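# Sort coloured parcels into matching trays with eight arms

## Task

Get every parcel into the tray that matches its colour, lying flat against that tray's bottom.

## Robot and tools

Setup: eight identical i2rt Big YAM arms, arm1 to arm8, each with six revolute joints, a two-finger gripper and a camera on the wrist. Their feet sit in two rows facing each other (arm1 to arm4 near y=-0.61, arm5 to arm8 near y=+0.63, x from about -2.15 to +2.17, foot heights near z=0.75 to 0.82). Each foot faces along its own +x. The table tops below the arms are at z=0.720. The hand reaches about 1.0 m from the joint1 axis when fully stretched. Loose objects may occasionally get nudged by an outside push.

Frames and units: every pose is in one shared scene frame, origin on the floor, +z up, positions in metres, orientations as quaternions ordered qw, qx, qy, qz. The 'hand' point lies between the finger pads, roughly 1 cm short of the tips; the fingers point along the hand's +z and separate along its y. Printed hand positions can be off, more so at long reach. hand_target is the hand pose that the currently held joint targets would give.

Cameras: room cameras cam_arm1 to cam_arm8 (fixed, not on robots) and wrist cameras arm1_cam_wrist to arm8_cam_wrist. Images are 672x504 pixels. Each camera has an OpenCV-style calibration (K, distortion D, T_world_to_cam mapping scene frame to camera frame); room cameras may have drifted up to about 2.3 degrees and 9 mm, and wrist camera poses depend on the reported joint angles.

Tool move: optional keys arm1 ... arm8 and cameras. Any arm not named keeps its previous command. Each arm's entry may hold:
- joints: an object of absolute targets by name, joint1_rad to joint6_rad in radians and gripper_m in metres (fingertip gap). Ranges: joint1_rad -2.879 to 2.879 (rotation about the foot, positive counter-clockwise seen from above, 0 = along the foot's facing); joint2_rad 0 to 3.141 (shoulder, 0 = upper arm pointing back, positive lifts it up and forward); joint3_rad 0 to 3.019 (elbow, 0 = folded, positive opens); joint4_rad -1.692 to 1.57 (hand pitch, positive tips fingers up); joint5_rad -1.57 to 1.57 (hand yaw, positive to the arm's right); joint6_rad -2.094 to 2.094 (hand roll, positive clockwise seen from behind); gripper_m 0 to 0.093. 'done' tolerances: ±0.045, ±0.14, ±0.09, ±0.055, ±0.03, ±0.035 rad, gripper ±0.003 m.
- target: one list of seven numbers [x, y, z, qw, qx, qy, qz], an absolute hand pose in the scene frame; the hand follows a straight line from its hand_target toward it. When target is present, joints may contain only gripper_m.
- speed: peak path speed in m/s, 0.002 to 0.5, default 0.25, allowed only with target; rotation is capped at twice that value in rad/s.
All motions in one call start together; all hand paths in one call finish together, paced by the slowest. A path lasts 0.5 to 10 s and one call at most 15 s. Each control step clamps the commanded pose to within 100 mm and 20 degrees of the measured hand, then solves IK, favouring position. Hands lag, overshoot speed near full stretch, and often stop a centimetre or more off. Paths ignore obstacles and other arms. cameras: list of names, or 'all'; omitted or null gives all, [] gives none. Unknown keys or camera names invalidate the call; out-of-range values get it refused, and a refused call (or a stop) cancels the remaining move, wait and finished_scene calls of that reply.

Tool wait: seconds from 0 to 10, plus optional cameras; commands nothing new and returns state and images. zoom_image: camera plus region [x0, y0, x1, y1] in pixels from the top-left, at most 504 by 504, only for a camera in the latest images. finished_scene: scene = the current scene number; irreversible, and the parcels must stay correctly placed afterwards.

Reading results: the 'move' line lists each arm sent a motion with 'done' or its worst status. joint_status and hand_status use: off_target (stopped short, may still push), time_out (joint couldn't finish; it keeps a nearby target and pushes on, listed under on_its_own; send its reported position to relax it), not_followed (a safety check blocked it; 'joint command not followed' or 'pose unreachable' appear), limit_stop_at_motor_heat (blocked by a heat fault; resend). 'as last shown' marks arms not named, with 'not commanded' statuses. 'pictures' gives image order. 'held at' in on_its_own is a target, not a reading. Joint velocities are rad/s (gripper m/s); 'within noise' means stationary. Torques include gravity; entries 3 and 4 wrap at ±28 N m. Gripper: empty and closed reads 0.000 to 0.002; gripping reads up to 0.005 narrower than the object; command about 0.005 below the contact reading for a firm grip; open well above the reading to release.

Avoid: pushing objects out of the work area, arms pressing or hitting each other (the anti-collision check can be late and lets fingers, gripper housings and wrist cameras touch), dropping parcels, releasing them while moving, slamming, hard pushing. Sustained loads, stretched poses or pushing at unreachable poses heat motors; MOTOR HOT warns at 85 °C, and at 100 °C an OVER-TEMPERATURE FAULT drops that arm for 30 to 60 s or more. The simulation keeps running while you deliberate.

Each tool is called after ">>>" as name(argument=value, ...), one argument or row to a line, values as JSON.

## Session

>>> move(
)

Scene clock: 0.00 s.
Joint torques (N m): no reading
Heat: arm1: hottest joint1_rad 30 °C; arm2: hottest joint2_rad 30 °C; arm3: hottest joint2_rad 30 °C; arm4: hottest joint3_rad 35 °C; arm5: hottest joint3_rad 32 °C; arm6: hottest joint2_rad 31 °C; arm7: hottest joint3_rad 34 °C; arm8: hottest joint2_rad 30 °C.
Joint velocities: within noise
arm1.joint_positions: joint1_rad=+0.458 joint2_rad=+0.456 joint3_rad=+1.438 joint4_rad=-1.139 joint5_rad=+0.063 joint6_rad=-0.074 gripper_m=+0.09396
arm1.joint_status: not commanded
arm1.hand: x=-1.9866 y=-0.6052 z=+1.4040 quat_wxyz=(-0.650, +0.024, -0.759, +0.041) (m; scene frame)
arm1.hand_target: x=-1.9921 y=-0.6053 z=+1.4119 quat_wxyz=(-0.658, +0.023, -0.752, +0.041) (m; scene frame)
arm1.hand_status: not commanded
arm2.joint_positions: joint1_rad=-0.133 joint2_rad=+0.490 joint3_rad=+1.431 joint4_rad=-1.371 joint5_rad=+0.122 joint6_rad=+0.254 gripper_m=+0.09396
arm2.joint_status: not commanded
arm2.hand: x=-0.9557 y=-0.4897 z=+1.3731 quat_wxyz=(-0.193, +0.711, -0.448, -0.506) (m; scene frame)
arm2.hand_target: x=-0.9532 y=-0.4923 z=+1.3817 quat_wxyz=(-0.195, +0.705, -0.446, -0.516) (m; scene frame)
arm2.hand_status: not commanded
arm3.joint_positions: joint1_rad=+0.288 joint2_rad=+0.566 joint3_rad=+1.355 joint4_rad=-1.309 joint5_rad=+0.227 joint6_rad=-0.408 gripper_m=+0.09396
arm3.joint_status: not commanded
arm3.hand: x=+0.2384 y=-0.5089 z=+1.2929 quat_wxyz=(-0.272, +0.862, -0.018, -0.428) (m; scene frame)
arm3.hand_target: x=+0.2407 y=-0.5098 z=+1.3061 quat_wxyz=(-0.276, +0.854, -0.020, -0.440) (m; scene frame)
arm3.hand_status: not commanded
arm4.joint_positions: joint1_rad=-0.202 joint2_rad=+0.526 joint3_rad=+1.372 joint4_rad=-1.530 joint5_rad=+0.176 joint6_rad=+0.279 gripper_m=+0.09396
arm4.joint_status: not commanded
arm4.hand: x=+1.8391 y=-0.5129 z=+1.2624 quat_wxyz=(-0.405, +0.175, -0.887, -0.138) (m; scene frame)
arm4.hand_target: x=+1.8372 y=-0.5146 z=+1.2716 quat_wxyz=(-0.414, +0.173, -0.882, -0.143) (m; scene frame)
arm4.hand_status: not commanded
arm5.joint_positions: joint1_rad=+0.150 joint2_rad=+0.484 joint3_rad=+1.403 joint4_rad=-1.356 joint5_rad=-0.018 joint6_rad=+0.258 gripper_m=+0.09396
arm5.joint_status: not commanded
arm5.hand: x=+1.9905 y=+0.6571 z=+1.3561 quat_wxyz=(+0.044, +0.831, -0.149, -0.534) (m; scene frame)
arm5.hand_target: x=+1.9935 y=+0.6567 z=+1.3668 quat_wxyz=(+0.045, +0.825, -0.147, -0.545) (m; scene frame)
arm5.hand_status: not commanded
arm6.joint_positions: joint1_rad=+0.005 joint2_rad=+0.600 joint3_rad=+1.377 joint4_rad=-1.425 joint5_rad=+0.198 joint6_rad=-0.419 gripper_m=+0.09396
arm6.joint_status: not commanded
arm6.hand: x=+1.0055 y=+0.4776 z=+1.3387 quat_wxyz=(-0.341, -0.130, -0.883, +0.295) (m; scene frame)
arm6.hand_target: x=+1.0039 y=+0.4787 z=+1.3519 quat_wxyz=(-0.354, -0.130, -0.876, +0.302) (m; scene frame)
arm6.hand_status: not commanded
arm7.joint_positions: joint1_rad=-0.316 joint2_rad=+0.535 joint3_rad=+1.368 joint4_rad=-1.177 joint5_rad=-0.073 joint6_rad=-0.126 gripper_m=+0.09396
arm7.joint_status: not commanded
arm7.hand: x=-0.2873 y=+0.4416 z=+1.3804 quat_wxyz=(-0.508, -0.311, -0.757, +0.270) (m; scene frame)
arm7.hand_target: x=-0.2897 y=+0.4449 z=+1.3917 quat_wxyz=(-0.517, -0.307, -0.750, +0.275) (m; scene frame)
arm7.hand_status: not commanded
arm8.joint_positions: joint1_rad=+0.154 joint2_rad=+0.581 joint3_rad=+1.368 joint4_rad=-1.211 joint5_rad=-0.224 joint6_rad=+0.370 gripper_m=+0.09396
arm8.joint_status: not commanded
arm8.hand: x=-1.7287 y=+0.4302 z=+1.3236 quat_wxyz=(-0.435, -0.755, -0.361, +0.333) (m; scene frame)
arm8.hand_target: x=-1.7273 y=+0.4330 z=+1.3347 quat_wxyz=(-0.441, -0.748, -0.360, +0.341) (m; scene frame)
arm8.hand_status: not commanded
pictures: arm1_cam_wrist, arm2_cam_wrist, arm3_cam_wrist, arm4_cam_wrist, arm5_cam_wrist, arm6_cam_wrist, arm7_cam_wrist, arm8_cam_wrist, cam_arm1, cam_arm2, cam_arm3, cam_arm4, cam_arm5, cam_arm6, cam_arm7, cam_arm8
camera_calibration:
arm1_cam_wrist: T_world_to_cam=[[-0.0151899, -0.996953, 0.076509, -0.739945], [-0.693604, -0.0446081, -0.718974, -0.390757], [0.720196, -0.0639881, -0.690813, 2.48858], [0, 0, 0, 1]] pos_world=[-2.07453, -0.595882, 1.49481]
arm2_cam_wrist: T_world_to_cam=[[0.840398, 0.511513, -0.179125, 1.29842], [0.377955, -0.790013, -0.482731, 0.641545], [-0.388434, 0.337985, -0.857254, 1.09193], [0, 0, 0, 1]] pos_world=[-0.909517, -0.526384, 1.47834]
arm3_cam_wrist: T_world_to_cam=[[0.273517, 0.847801, 0.454336, -0.222297], [0.935917, -0.125599, -0.329066, 0.144225], [-0.221918, 0.515226, -0.827825, 1.50942], [0, 0, 0, 1]] pos_world=[0.260787, -0.571114, 1.39799]
arm4_cam_wrist: T_world_to_cam=[[0.421855, -0.902681, -0.084888, -1.1342], [-0.884829, -0.389463, -0.255726, 1.75509], [0.197778, 0.182991, -0.963015, 1.07074], [0, 0, 0, 1]] pos_world=[1.81965, -0.536211, 1.38368]
arm5_cam_wrist: T_world_to_cam=[[0.208912, 0.948065, -0.239849, -0.712488], [0.828489, -0.301889, -0.471666, -0.803489], [-0.519578, -0.100176, -0.84853, 2.37481], [0, 0, 0, 1]] pos_world=[2.04843, 0.67082, 1.46523]
arm6_cam_wrist: T_world_to_cam=[[-0.428817, -0.788123, 0.441564, 0.214993], [-0.903379, 0.371489, -0.214249, 1.0236], [0.00481816, -0.490773, -0.871274, 1.52024], [0, 0, 0, 1]] pos_world=[1.00957, 0.535277, 1.44892]
arm7_cam_wrist: T_world_to_cam=[[-0.747697, -0.654596, 0.111593, -0.082968], [-0.585602, 0.570766, -0.575584, 0.380558], [0.313082, -0.495711, -0.810093, 1.54839], [0, 0, 0, 1]] pos_world=[-0.323954, 0.496036, 1.48264]
arm8_cam_wrist: T_world_to_cam=[[-0.833849, 0.353228, -0.424177, -1.03093], [0.527182, 0.737406, -0.422271, 1.15734], [0.163633, -0.575728, -0.8011, 1.71143], [0, 0, 0, 1]] pos_world=[-1.74981, 0.496045, 1.42244]

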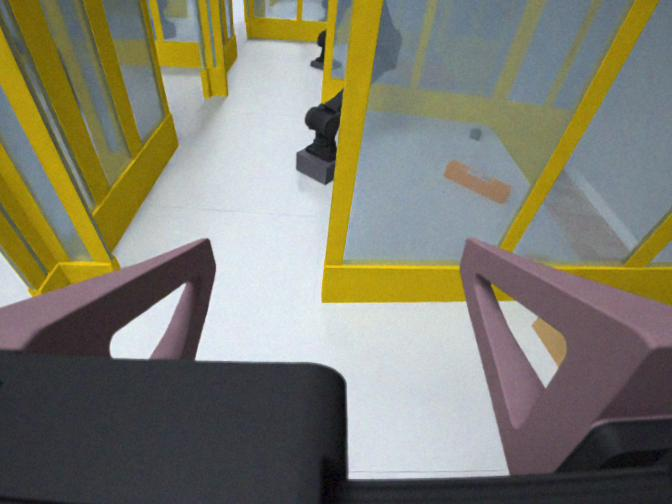

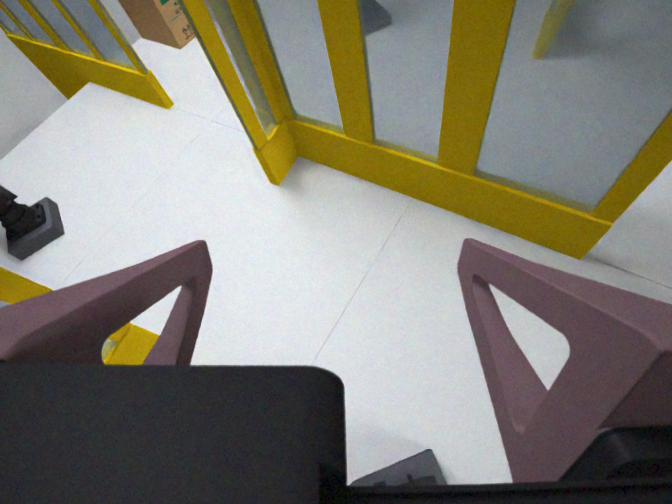

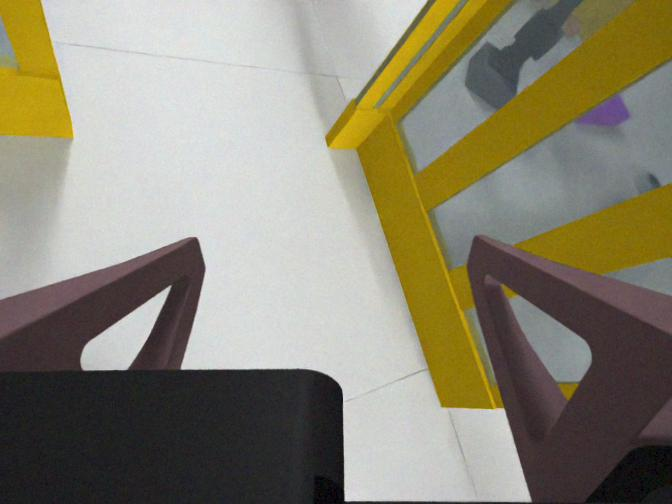

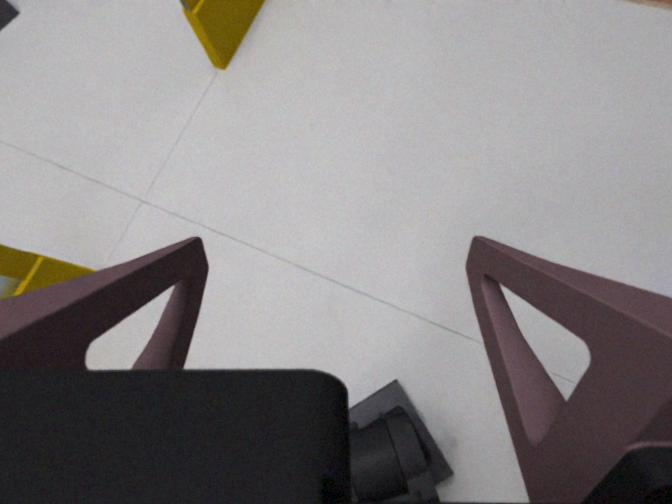

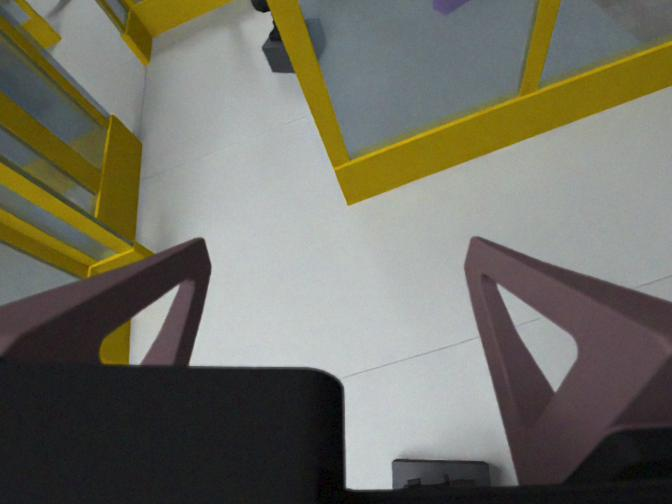

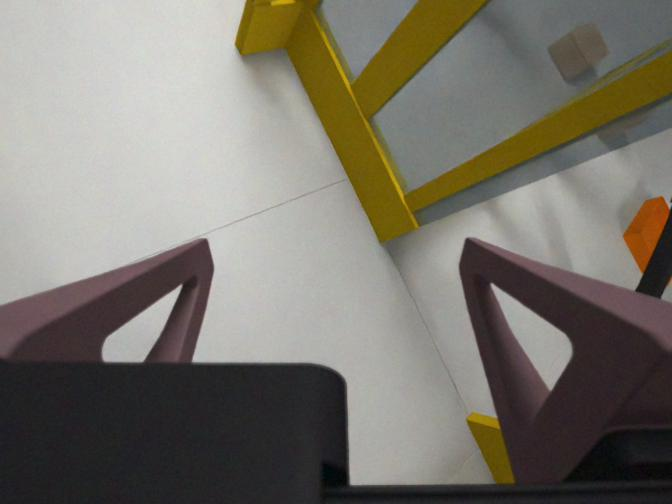

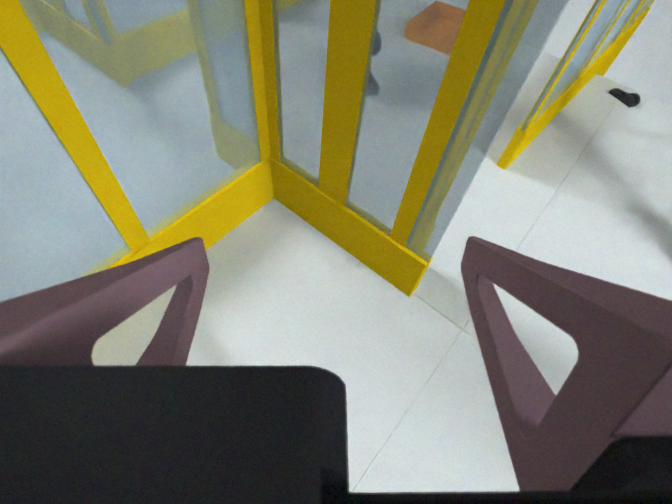

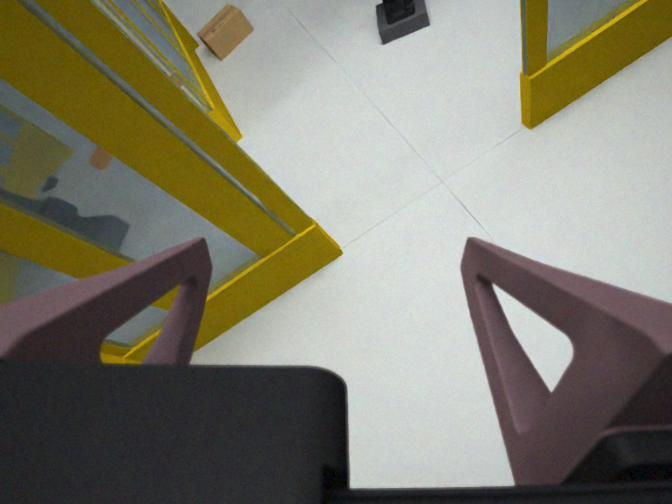

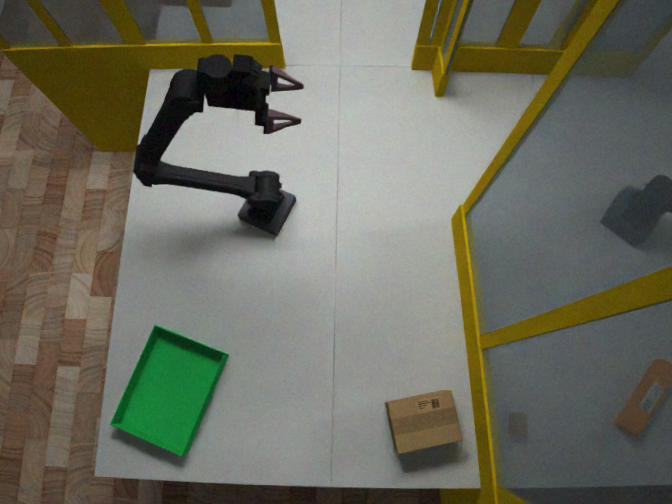

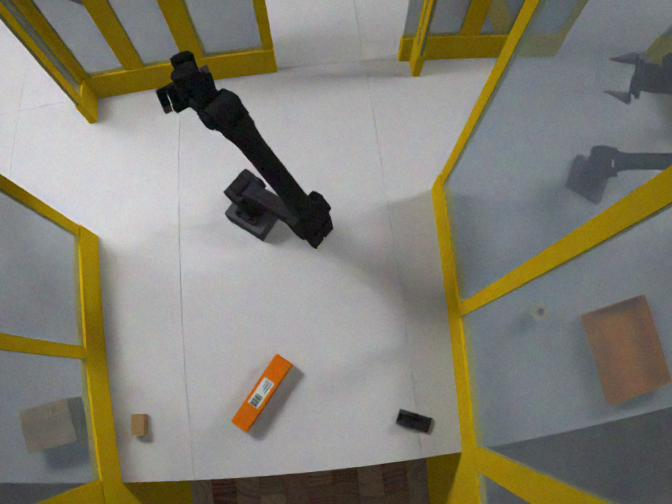

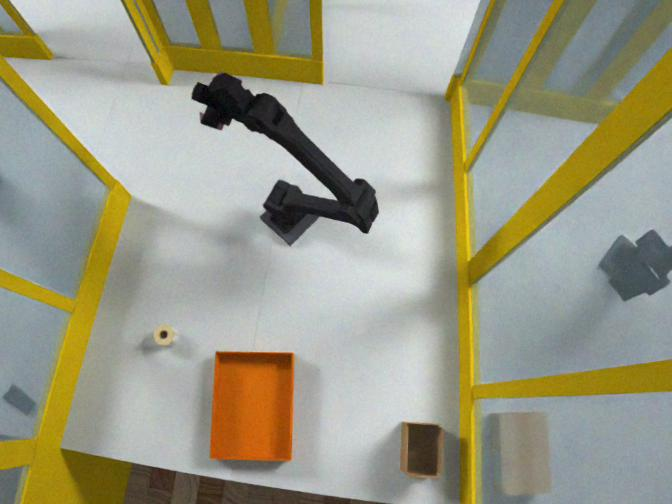

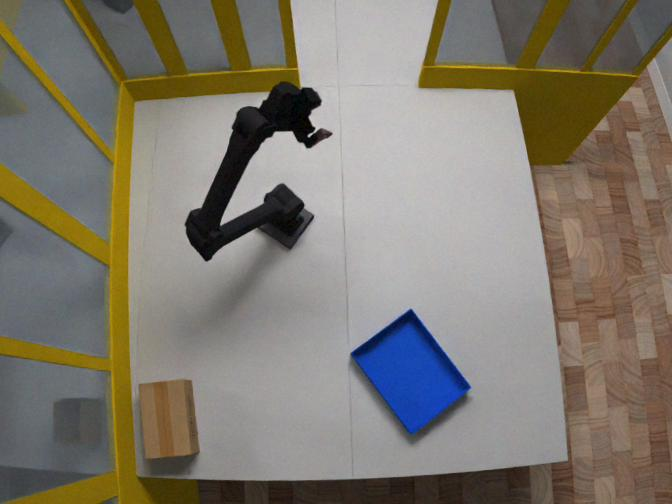

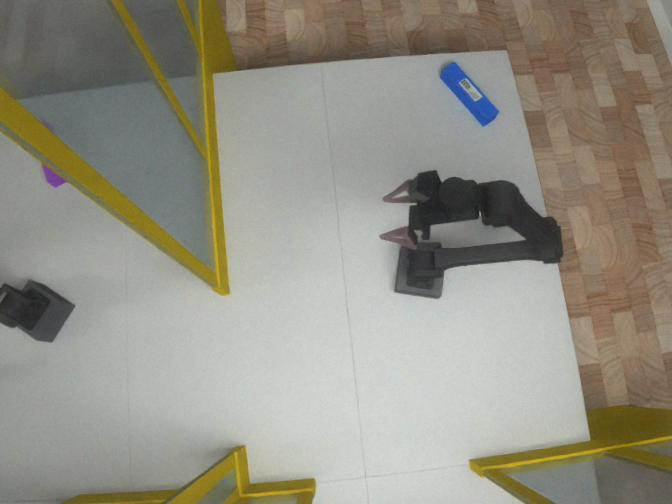

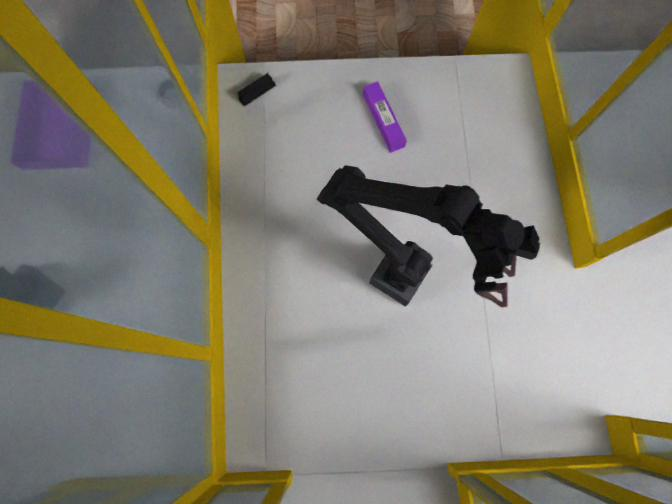

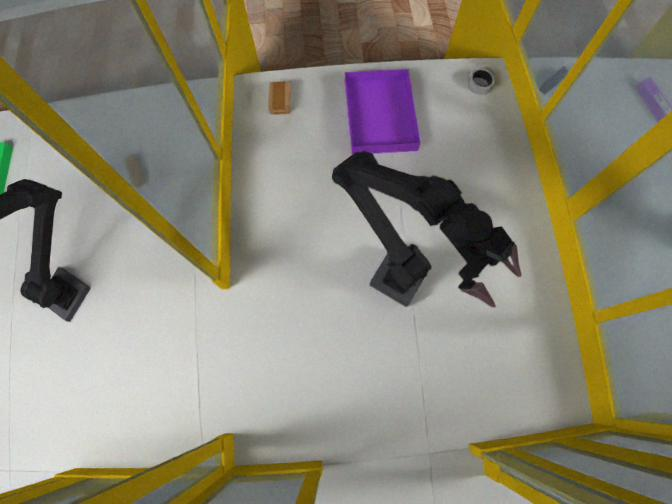

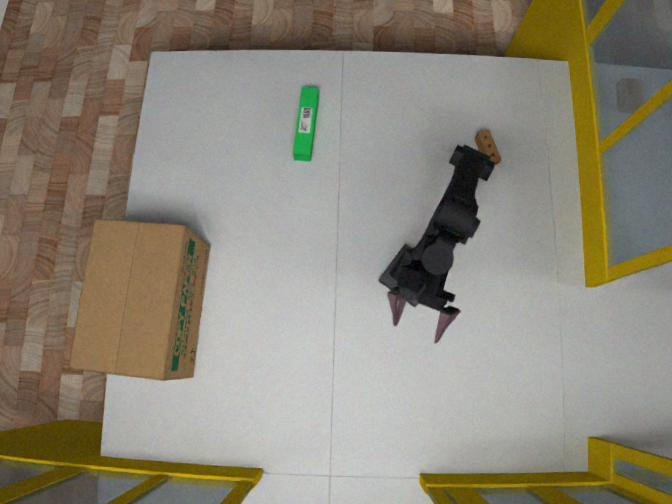

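>>> move(
  arm1={"joints":{"joint1_rad":1.519,"joint2_rad":1.336,"joint3_rad":1.4,"joint4_rad":-1.62,"joint5_rad":0,"joint6_rad":-0.475,"gripper_m":0.09}},
  arm2={"joints":{"joint1_rad":2.189,"joint2_rad":1.336,"joint3_rad":1.3,"joint4_rad":-1.52,"joint5_rad":0,"joint6_rad":0.656,"gripper_m":0.09}},
  arm3={"joints":{"joint1_rad":0.265,"joint2_rad":1.336,"joint3_rad":1.4,"joint4_rad":-1.63,"joint5_rad":0,"joint6_rad":-0.346,"gripper_m":0.09}},
  arm4={"joints":{"joint1_rad":0.148,"joint2_rad":1.336,"joint3_rad":1.4,"joint4_rad":-1.62,"joint5_rad":0,"joint6_rad":-0.471,"gripper_m":0.09}},
  arm5={"joints":{"joint1_rad":-1.712,"joint2_rad":1.336,"joint3_rad":1.3,"joint4_rad":-1.535,"joint5_rad":0,"joint6_rad":-0.96,"gripper_m":0.09}},
  arm6={"joints":{"joint1_rad":2.211,"joint2_rad":1.336,"joint3_rad":1.24,"joint4_rad":-1.47,"joint5_rad":0,"joint6_rad":-0.31,"gripper_m":0.09}},
  arm7={"joints":{"joint1_rad":-1.054,"joint2_rad":1.336,"joint3_rad":1.3,"joint4_rad":-1.514,"joint5_rad":0,"joint6_rad":-0.122,"gripper_m":0.09}},
  arm8={"joints":{"joint1_rad":-1.929,"joint2_rad":1.336,"joint3_rad":1.4,"joint4_rad":-1.62,"joint5_rad":0,"joint6_rad":0.677,"gripper_m":0.09}},
  cameras=[],
)

>>> move(
  arm2={"target":[-0.88,-1.225,0.91,0,0.906,0.423,0],"speed":0.4},
  arm5={"target":[2.444,1.295,0.91,0,-0.875,0.485,0],"speed":0.4},
  arm6={"target":[0.835,1.275,0.91,0,-0.814,0.581,0],"speed":0.4},
  arm8={"target":[-2.017,1.162,0.91,0,-0.682,0.731,0],"speed":0.4},
  cameras=["arm2_cam_wrist","arm5_cam_wrist","arm6_cam_wrist","arm8_cam_wrist"],
)

Scene clock: 114.47 s.
Joint torques (N m): arm1=[1.79 -8.82 8.95 -0.01 0.02 -0.08] | arm2=[-0.21 -12.45 8.87 0.18 0.11 0.07] | arm3=[-1.96 -12.51 11.69 -0.34 -0.29 0.12] | arm4=[1.2 -7.88 12.59 -0.24 -0.16 -0.04] | arm5=[-0.44 -8.47 7.56 -0.13 -0.3 -0.18] | arm6=[-1.26 -6.95 9.13 -0.16 0.07 -0.01] | arm7=[-0.62 -8.7 9.94 -0.25 -0.01 0.14] | arm8=[2.37 -10.81 12.23 -0.61 -0.08 0.02]
Heat: arm1: hottest joint3_rad 32 °C; arm2: hottest joint3_rad 37 °C; arm3: hottest joint3_rad 33 °C; arm4: hottest joint3_rad 41 °C; arm5: hottest joint3_rad 36 °C; arm6: hottest joint3_rad 35 °C; arm7: hottest joint3_rad 44 °C; arm8: hottest joint3_rad 38 °C.
move: arm1 done; arm2 done; arm3 done; arm4 done; arm5 done; arm6 done; arm7 done; arm8 done
Joint velocities: within noise
arm1.joint_positions: joint1_rad=+1.510 joint2_rad=+1.335 joint3_rad=+1.398 joint4_rad=-1.609 joint5_rad=+0.001 joint6_rad=-0.467 gripper_m=+0.09014
arm1.joint_status: all done
arm1.hand: x=-1.9718 y=-0.2611 z=+1.0559 quat_wxyz=(-0.010, +0.701, -0.713, +0.001) (m; scene frame)
arm1.hand_target: x=-1.9758 y=-0.2614 z=+1.0561 quat_wxyz=(-0.004, +0.707, -0.707, +0.003) (m; scene frame)
arm1.hand_status: not commanded
arm2.joint_positions: joint1_rad=+2.194 joint2_rad=+1.343 joint3_rad=+1.294 joint4_rad=-1.510 joint5_rad=-0.001 joint6_rad=+0.643 gripper_m=+0.09011
arm2.joint_status: all done
arm2.hand: x=-0.8689 y=-1.0096 z=+1.0470 quat_wxyz=(+0.005, +0.903, +0.431, -0.002) (m; scene frame)
arm2.hand_target: x=-0.8709 y=-1.0080 z=+1.0519 quat_wxyz=(+0.006, +0.906, +0.422, -0.003) (m; scene frame)
arm2.hand_status: not commanded
arm3.joint_positions: joint1_rad=+0.281 joint2_rad=+1.346 joint3_rad=+1.371 joint4_rad=-1.618 joint5_rad=+0.004 joint6_rad=-0.362 gripper_m=+0.09006
arm3.joint_status: all done
arm3.hand: x=+0.0745 y=-0.4892 z=+1.0288 quat_wxyz=(-0.001, +1.000, +0.016, +0.014) (m; scene frame)
arm3.hand_target: x=+0.0742 y=-0.4836 z=+1.0435 quat_wxyz=(-0.004, +1.000, +0.000, +0.001) (m; scene frame)
arm3.hand_status: not commanded
arm4.joint_positions: joint1_rad=+0.135 joint2_rad=+1.328 joint3_rad=+1.372 joint4_rad=-1.609 joint5_rad=+0.001 joint6_rad=-0.463 gripper_m=+0.09012
arm4.joint_status: all done
arm4.hand: x=+1.8682 y=-0.2729 z=+1.0335 quat_wxyz=(+0.005, +0.700, -0.715, -0.001) (m; scene frame)
arm4.hand_target: x=+1.8660 y=-0.2660 z=+1.0415 quat_wxyz=(+0.001, +0.707, -0.707, -0.003) (m; scene frame)
arm4.hand_status: not commanded
arm5.joint_positions: joint1_rad=-1.717 joint2_rad=+1.349 joint3_rad=+1.287 joint4_rad=-1.524 joint5_rad=+0.002 joint6_rad=-0.950 gripper_m=+0.09014
arm5.joint_status: all done
arm5.hand: x=+2.3160 y=+0.9934 z=+1.0384 quat_wxyz=(+0.004, +0.871, -0.492, +0.002) (m; scene frame)
arm5.hand_target: x=+2.3136 y=+0.9933 z=+1.0480 quat_wxyz=(-0.004, +0.874, -0.485, +0.000) (m; scene frame)
arm5.hand_status: not commanded
arm6.joint_positions: joint1_rad=+2.219 joint2_rad=+1.334 joint3_rad=+1.230 joint4_rad=-1.461 joint5_rad=-0.002 joint6_rad=-0.319 gripper_m=+0.09014
arm6.joint_status: all done
arm6.hand: x=+0.8389 y=+1.0085 z=+1.0460 quat_wxyz=(-0.002, +0.819, -0.573, -0.002) (m; scene frame)
arm6.hand_target: x=+0.8423 y=+1.0093 z=+1.0494 quat_wxyz=(-0.002, +0.814, -0.580, -0.002) (m; scene frame)
arm6.hand_status: not commanded
arm7.joint_positions: joint1_rad=-1.050 joint2_rad=+1.333 joint3_rad=+1.303 joint4_rad=-1.503 joint5_rad=-0.002 joint6_rad=-0.126 gripper_m=+0.09010
arm7.joint_status: all done
arm7.hand: x=-0.4700 y=+0.2273 z=+1.0557 quat_wxyz=(-0.011, -0.704, -0.710, +0.014) (m; scene frame)
arm7.hand_target: x=-0.4713 y=+0.2305 z=+1.0533 quat_wxyz=(-0.005, -0.707, -0.707, +0.007) (m; scene frame)
arm7.hand_status: not commanded
arm8.joint_positions: joint1_rad=-1.933 joint2_rad=+1.349 joint3_rad=+1.375 joint4_rad=-1.610 joint5_rad=+0.001 joint6_rad=+0.671 gripper_m=+0.09010
arm8.joint_status: all done
arm8.hand: x=-1.8776 y=+0.9717 z=+1.0361 quat_wxyz=(-0.001, -0.682, +0.731, -0.007) (m; scene frame)
arm8.hand_target: x=-1.8799 y=+0.9717 z=+1.0503 quat_wxyz=(+0.001, -0.682, +0.732, +0.007) (m; scene frame)
arm8.hand_status: not commanded
pictures: none
No camera images: "cameras" was empty.

Scene clock: 116.63 s.
Joint torques (N m): arm1=[2.02 -8.88 8.88 -0.18 0.03 -0.08] | arm2=[-0.21 -21.19 11.37 0.18 0.09 0.06] | arm3=[-1.96 -12.51 11.67 -0.32 -0.3 0.12] | arm4=[1.26 -7.88 12.59 -0.24 -0.16 -0.04] | arm5=[-0.73 -19.31 10.24 -0.21 -0.36 -0.17] | arm6=[-1.08 -15.33 12.3 -0.23 0.08 -0.01] | arm7=[-0.5 -8.82 9.96 -0.25 0 0.14] | arm8=[2.49 -18.78 14.37 -0.66 -0.06 0.02]
Heat: arm1: hottest joint3_rad 32 °C; arm2: hottest joint3_rad 37 °C; arm3: hottest joint3_rad 33 °C; arm4: hottest joint3_rad 42 °C; arm5: hottest joint3_rad 36 °C; arm6: hottest joint3_rad 35 °C; arm7: hottest joint3_rad 43 °C; arm8: hottest joint3_rad 38 °C.
move: arm2 off_target; arm5 off_target; arm6 off_target; arm8 off_target
Joint velocities: within noise
arm1, arm3, arm4, arm7: as last shown
arm2.joint_positions: joint1_rad=+2.194 joint2_rad=+1.959 joint3_rad=+1.677 joint4_rad=-1.313 joint5_rad=-0.001 joint6_rad=+0.643 gripper_m=+0.09011
arm2.joint_status: not commanded
arm2.hand: x=-0.8766 y=-1.2117 z=+0.9000 quat_wxyz=(-0.011, +0.903, +0.430, +0.006) (m; scene frame)
arm2.hand_target: x=-0.8801 y=-1.2245 z=+0.9101 quat_wxyz=(+0.000, +0.906, +0.423, +0.000) (m; scene frame)
arm2.hand_status: off_target (0.017 m and 1.7 deg from the pose sent, 0.255 m and 1.1 deg at the start)
arm5.joint_positions: joint1_rad=-1.717 joint2_rad=+2.305 joint3_rad=+2.254 joint4_rad=-1.558 joint5_rad=+0.001 joint6_rad=-0.954 gripper_m=+0.09014
arm5.joint_status: not commanded
arm5.hand: x=+2.4416 y=+1.2841 z=+0.8959 quat_wxyz=(+0.015, +0.871, -0.490, +0.003) (m; scene frame)
arm5.hand_target: x=+2.4438 y=+1.2942 z=+0.9099 quat_wxyz=(+0.000, +0.875, -0.485, +0.000) (m; scene frame)
arm5.hand_status: off_target (0.018 m and 1.9 deg from the pose sent, 0.352 m and 1.0 deg at the start)
arm6.joint_positions: joint1_rad=+2.219 joint2_rad=+2.093 joint3_rad=+1.833 joint4_rad=-1.342 joint5_rad=-0.002 joint6_rad=-0.316 gripper_m=+0.09014
arm6.joint_status: not commanded
arm6.hand: x=+0.8311 y=+1.2590 z=+0.8980 quat_wxyz=(+0.013, +0.818, -0.575, +0.009) (m; scene frame)
arm6.hand_target: x=+0.8351 y=+1.2741 z=+0.9103 quat_wxyz=(+0.000, +0.814, -0.581, +0.000) (m; scene frame)
arm6.hand_status: off_target (0.020 m and 2.0 deg from the pose sent, 0.299 m and 1.1 deg at the start)
arm8.joint_positions: joint1_rad=-1.929 joint2_rad=+1.981 joint3_rad=+1.815 joint4_rad=-1.431 joint5_rad=+0.001 joint6_rad=+0.675 gripper_m=+0.09010
arm8.joint_status: not commanded
arm8.hand: x=-2.0057 y=+1.1532 z=+0.8988 quat_wxyz=(-0.002, -0.683, +0.731, -0.013) (m; scene frame)
arm8.hand_target: x=-2.0166 y=+1.1615 z=+0.9102 quat_wxyz=(+0.000, -0.682, +0.731, +0.001) (m; scene frame)
arm8.hand_status: off_target (0.018 m and 1.5 deg from the pose sent, 0.268 m and 0.8 deg at the start)
pictures: arm2_cam_wrist, arm5_cam_wrist, arm6_cam_wrist, arm8_cam_wrist
camera_calibration:
arm2_cam_wrist: T_world_to_cam=[[-0.773513, 0.633224, 0.0265434, 0.0641417], [0.519019, 0.608859, 0.599925, 0.657183], [0.363726, 0.477826, -0.799616, 1.738], [0, 0, 0, 1]] pos_world=[-0.923634, -1.27121, 0.993773]
arm5_cam_wrist: T_world_to_cam=[[0.86032, 0.509423, -0.0184086, -2.73713], [0.421727, -0.691003, 0.587078, -0.660763], [0.28635, -0.512838, -0.809321, 0.808586], [0, 0, 0, 1]] pos_world=[2.40193, 1.35244, 0.991938]
arm6_cam_wrist: T_world_to_cam=[[0.938182, 0.346108, -0.00479997, -1.21259], [0.279958, -0.75057, 0.598555, 0.180701], [0.203562, -0.562898, -0.801067, 1.38316], [0, 0, 0, 1]] pos_world=[0.805484, 1.3339, 0.994027]
arm8_cam_wrist: T_world_to_cam=[[0.997249, -0.0738084, 0.00681001, 2.0802], [-0.062759, -0.791915, 0.607398, 0.245707], [-0.0394381, -0.606155, -0.794369, 1.45442], [0, 0, 0, 1]] pos_world=[-2.0017, 1.22972, 0.991939]

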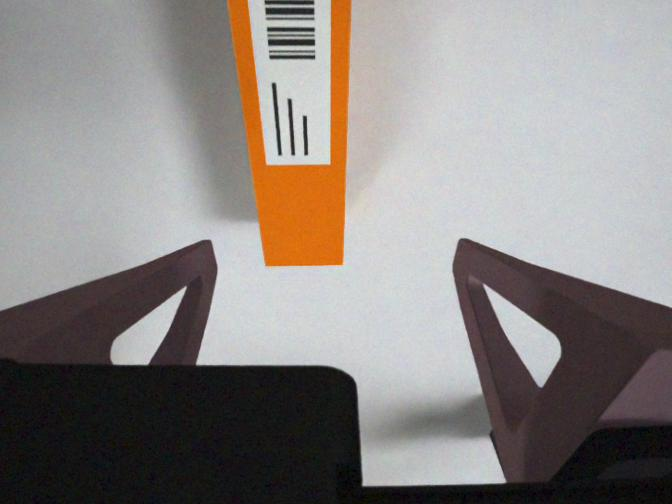

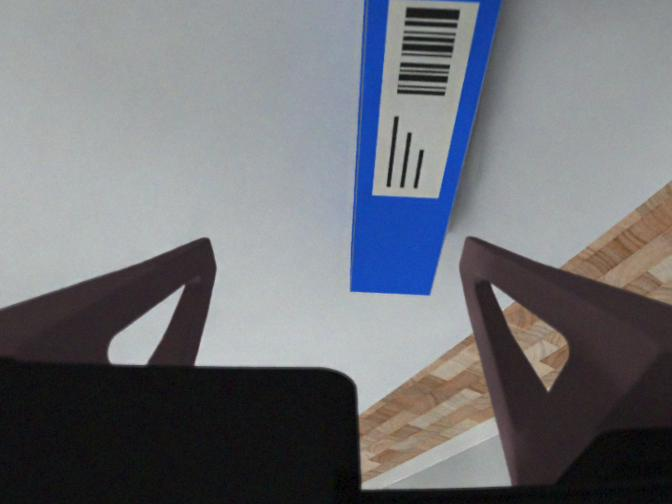

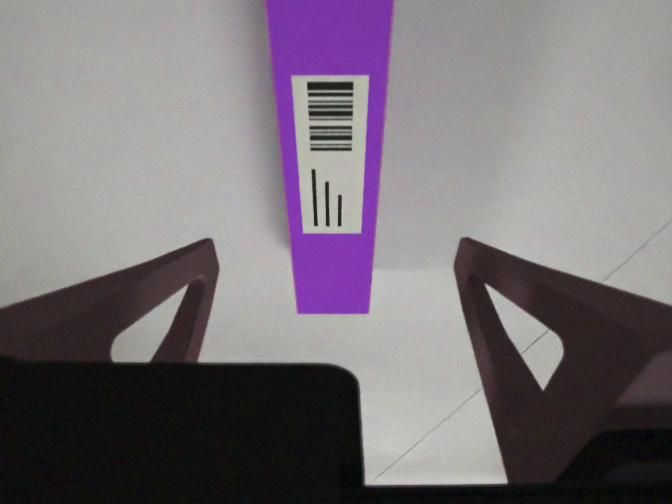

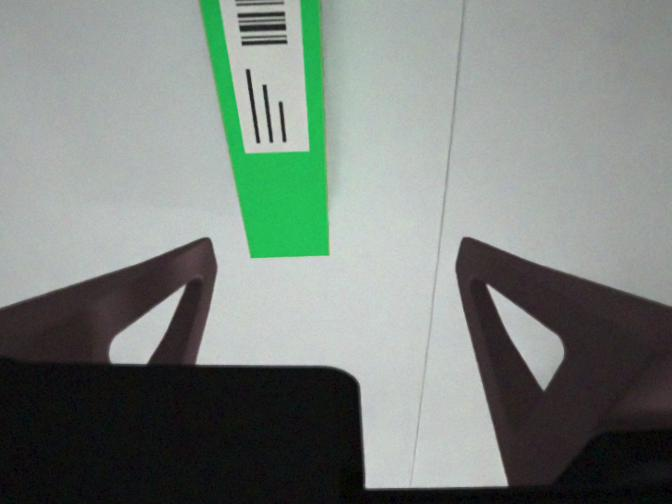

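>>> move(
  arm2={"target":[-0.886,-1.256,0.875,0,0.906,0.423,0],"speed":0.3},
  arm5={"target":[2.47,1.318,0.875,0,-0.875,0.485,0],"speed":0.3},
  arm6={"target":[0.831,1.267,0.875,0,-0.814,0.581,0],"speed":0.3},
  arm8={"target":[-2.038,1.2,0.875,0,-0.682,0.731,0],"speed":0.3},
  cameras=["arm2_cam_wrist","arm5_cam_wrist","arm6_cam_wrist","arm8_cam_wrist"],
)

Scene clock: 137.53 s.
Joint torques (N m): arm1=[1.67 -8.94 8.92 -0.14 0 -0.06] | arm2=[-0.38 -22.77 11.26 0.66 0.1 -0.01] | arm3=[-1.9 -12.57 11.71 -0.29 -0.3 0.13] | arm4=[1.26 -7.82 12.59 -0.23 -0.16 -0.03] | arm5=[-1.26 -21.13 10.28 -0.08 -0.31 -0.16] | arm6=[-0.56 -15.21 8.2 0.57 0.08 0] | arm7=[-0.62 -8.82 9.98 -0.21 0 0.16] | arm8=[1.73 -20.72 14.39 -0.58 -0.06 -0.03]
Heat: arm1: hottest joint3_rad 33 °C; arm2: hottest joint3_rad 39 °C; arm3: hottest joint3_rad 33 °C; arm4: hottest joint3_rad 44 °C; arm5: hottest joint3_rad 40 °C; arm6: hottest joint3_rad 38 °C; arm7: hottest joint3_rad 42 °C; arm8: hottest joint3_rad 39 °C.
move: arm2 off_target; arm5 off_target; arm6 done; arm8 off_target
Joint velocities: within noise
arm1, arm3, arm4, arm7: as last shown
arm2.joint_positions: joint1_rad=+2.190 joint2_rad=+2.068 joint3_rad=+1.759 joint4_rad=-1.300 joint5_rad=-0.001 joint6_rad=+0.643 gripper_m=+0.09011
arm2.joint_status: not commanded
arm2.hand: x=-0.8802 y=-1.2389 z=+0.8656 quat_wxyz=(-0.017, +0.903, +0.428, +0.010) (m; scene frame)
arm2.hand_target: x=-0.8859 y=-1.2552 z=+0.8753 quat_wxyz=(+0.000, +0.906, +0.423, +0.000) (m; scene frame)
arm2.hand_status: off_target (0.020 m and 2.4 deg from the pose sent, 0.052 m and 1.7 deg at the start)
arm5.joint_positions: joint1_rad=-1.730 joint2_rad=+2.465 joint3_rad=+2.436 joint4_rad=-1.590 joint5_rad=+0.001 joint6_rad=-0.973 gripper_m=+0.09014
arm5.joint_status: not commanded
arm5.hand: x=+2.4624 y=+1.3095 z=+0.8536 quat_wxyz=(+0.021, +0.873, -0.487, +0.003) (m; scene frame)
arm5.hand_target: x=+2.4696 y=+1.3171 z=+0.8751 quat_wxyz=(-0.001, +0.875, -0.485, +0.000) (m; scene frame)
arm5.hand_status: off_target (0.024 m and 2.4 deg from the pose sent, 0.049 m and 1.9 deg at the start)
arm6.joint_positions: joint1_rad=+2.219 joint2_rad=+2.099 joint3_rad=+1.798 joint4_rad=-1.273 joint5_rad=-0.002 joint6_rad=-0.309 gripper_m=+0.09014
arm6.joint_status: not commanded
arm6.hand: x=+0.8309 y=+1.2635 z=+0.8817 quat_wxyz=(+0.001, +0.817, -0.577, +0.000) (m; scene frame)
arm6.hand_target: x=+0.8310 y=+1.2669 z=+0.8750 quat_wxyz=(+0.000, +0.814, -0.581, +0.000) (m; scene frame)
arm6.hand_status: done (0.008 m and 0.5 deg from the pose sent, 0.024 m and 2.0 deg at the start)
arm8.joint_positions: joint1_rad=-1.929 joint2_rad=+2.127 joint3_rad=+1.958 joint4_rad=-1.431 joint5_rad=+0.001 joint6_rad=+0.675 gripper_m=+0.09010
arm8.joint_status: not commanded
arm8.hand: x=-2.0304 y=+1.1887 z=+0.8628 quat_wxyz=(-0.002, -0.683, +0.731, -0.015) (m; scene frame)
arm8.hand_target: x=-2.0375 y=+1.1995 z=+0.8753 quat_wxyz=(+0.000, -0.682, +0.731, +0.001) (m; scene frame)
arm8.hand_status: off_target (0.018 m and 1.7 deg from the pose sent, 0.062 m and 1.5 deg at the start)
pictures: arm2_cam_wrist, arm5_cam_wrist, arm6_cam_wrist, arm8_cam_wrist
camera_calibration:
arm2_cam_wrist: T_world_to_cam=[[-0.770866, 0.636007, 0.0355218, 0.0775149], [0.521197, 0.597687, 0.609199, 0.676317], [0.366224, 0.488124, -0.792222, 1.73345], [0, 0, 0, 1]] pos_world=[-0.927571, -1.29967, 0.958511]
arm5_cam_wrist: T_world_to_cam=[[0.856308, 0.515743, -0.0272893, -2.75953], [0.429833, -0.682383, 0.591268, -0.661872], [0.286321, -0.518038, -0.806013, 0.785472], [0, 0, 0, 1]] pos_world=[2.42261, 1.37846, 0.949139]
arm6_cam_wrist: T_world_to_cam=[[0.940409, 0.340018, 0.00427999, -1.21625], [0.27548, -0.769172, 0.576615, 0.2404], [0.199351, -0.541075, -0.817005, 1.36268], [0, 0, 0, 1]] pos_world=[0.805894, 1.33576, 0.979902]
arm8_cam_wrist: T_world_to_cam=[[0.997232, -0.0737814, 0.00921017, 2.10552], [-0.0640811, -0.790008, 0.609739, 0.287188], [-0.0377113, -0.608641, -0.792549, 1.45125], [0, 0, 0, 1]] pos_world=[-2.02656, 1.26552, 0.955688]

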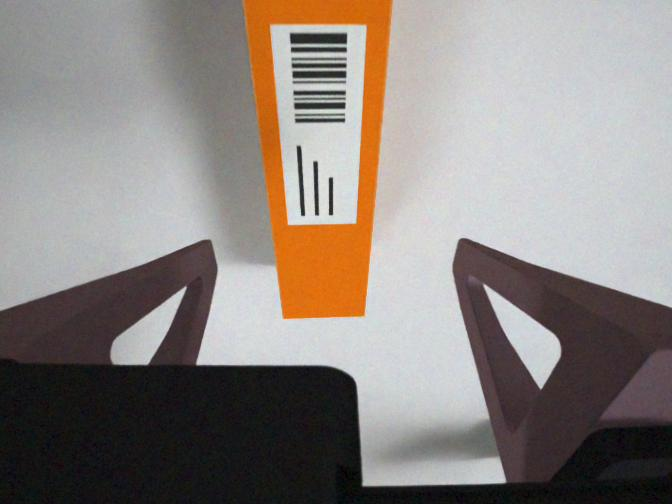

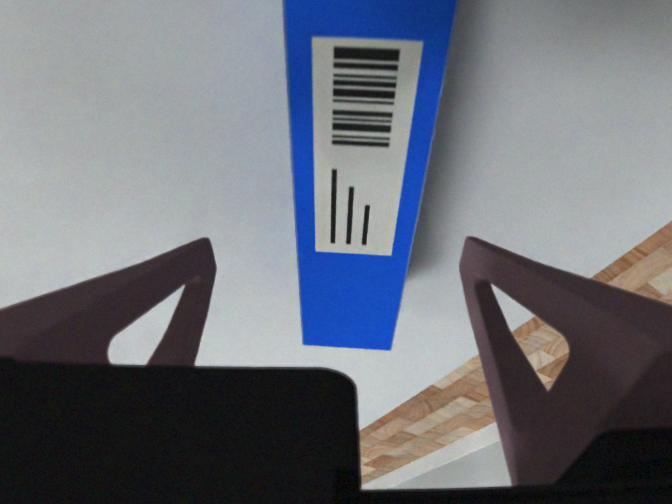

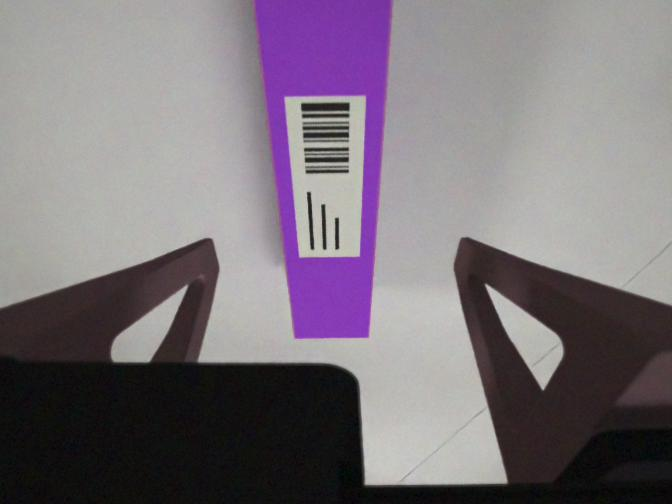

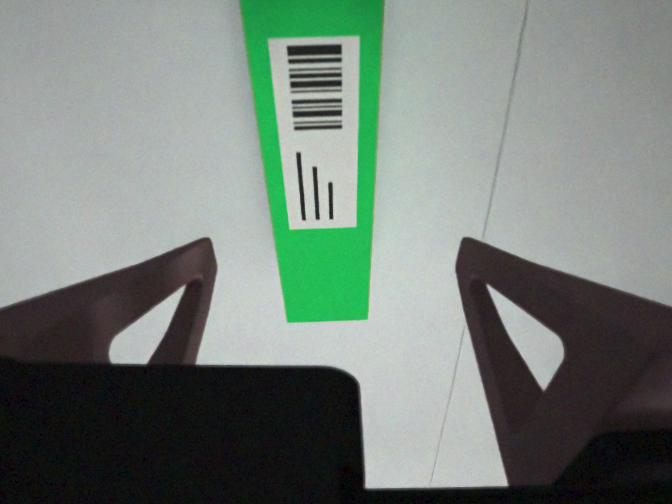

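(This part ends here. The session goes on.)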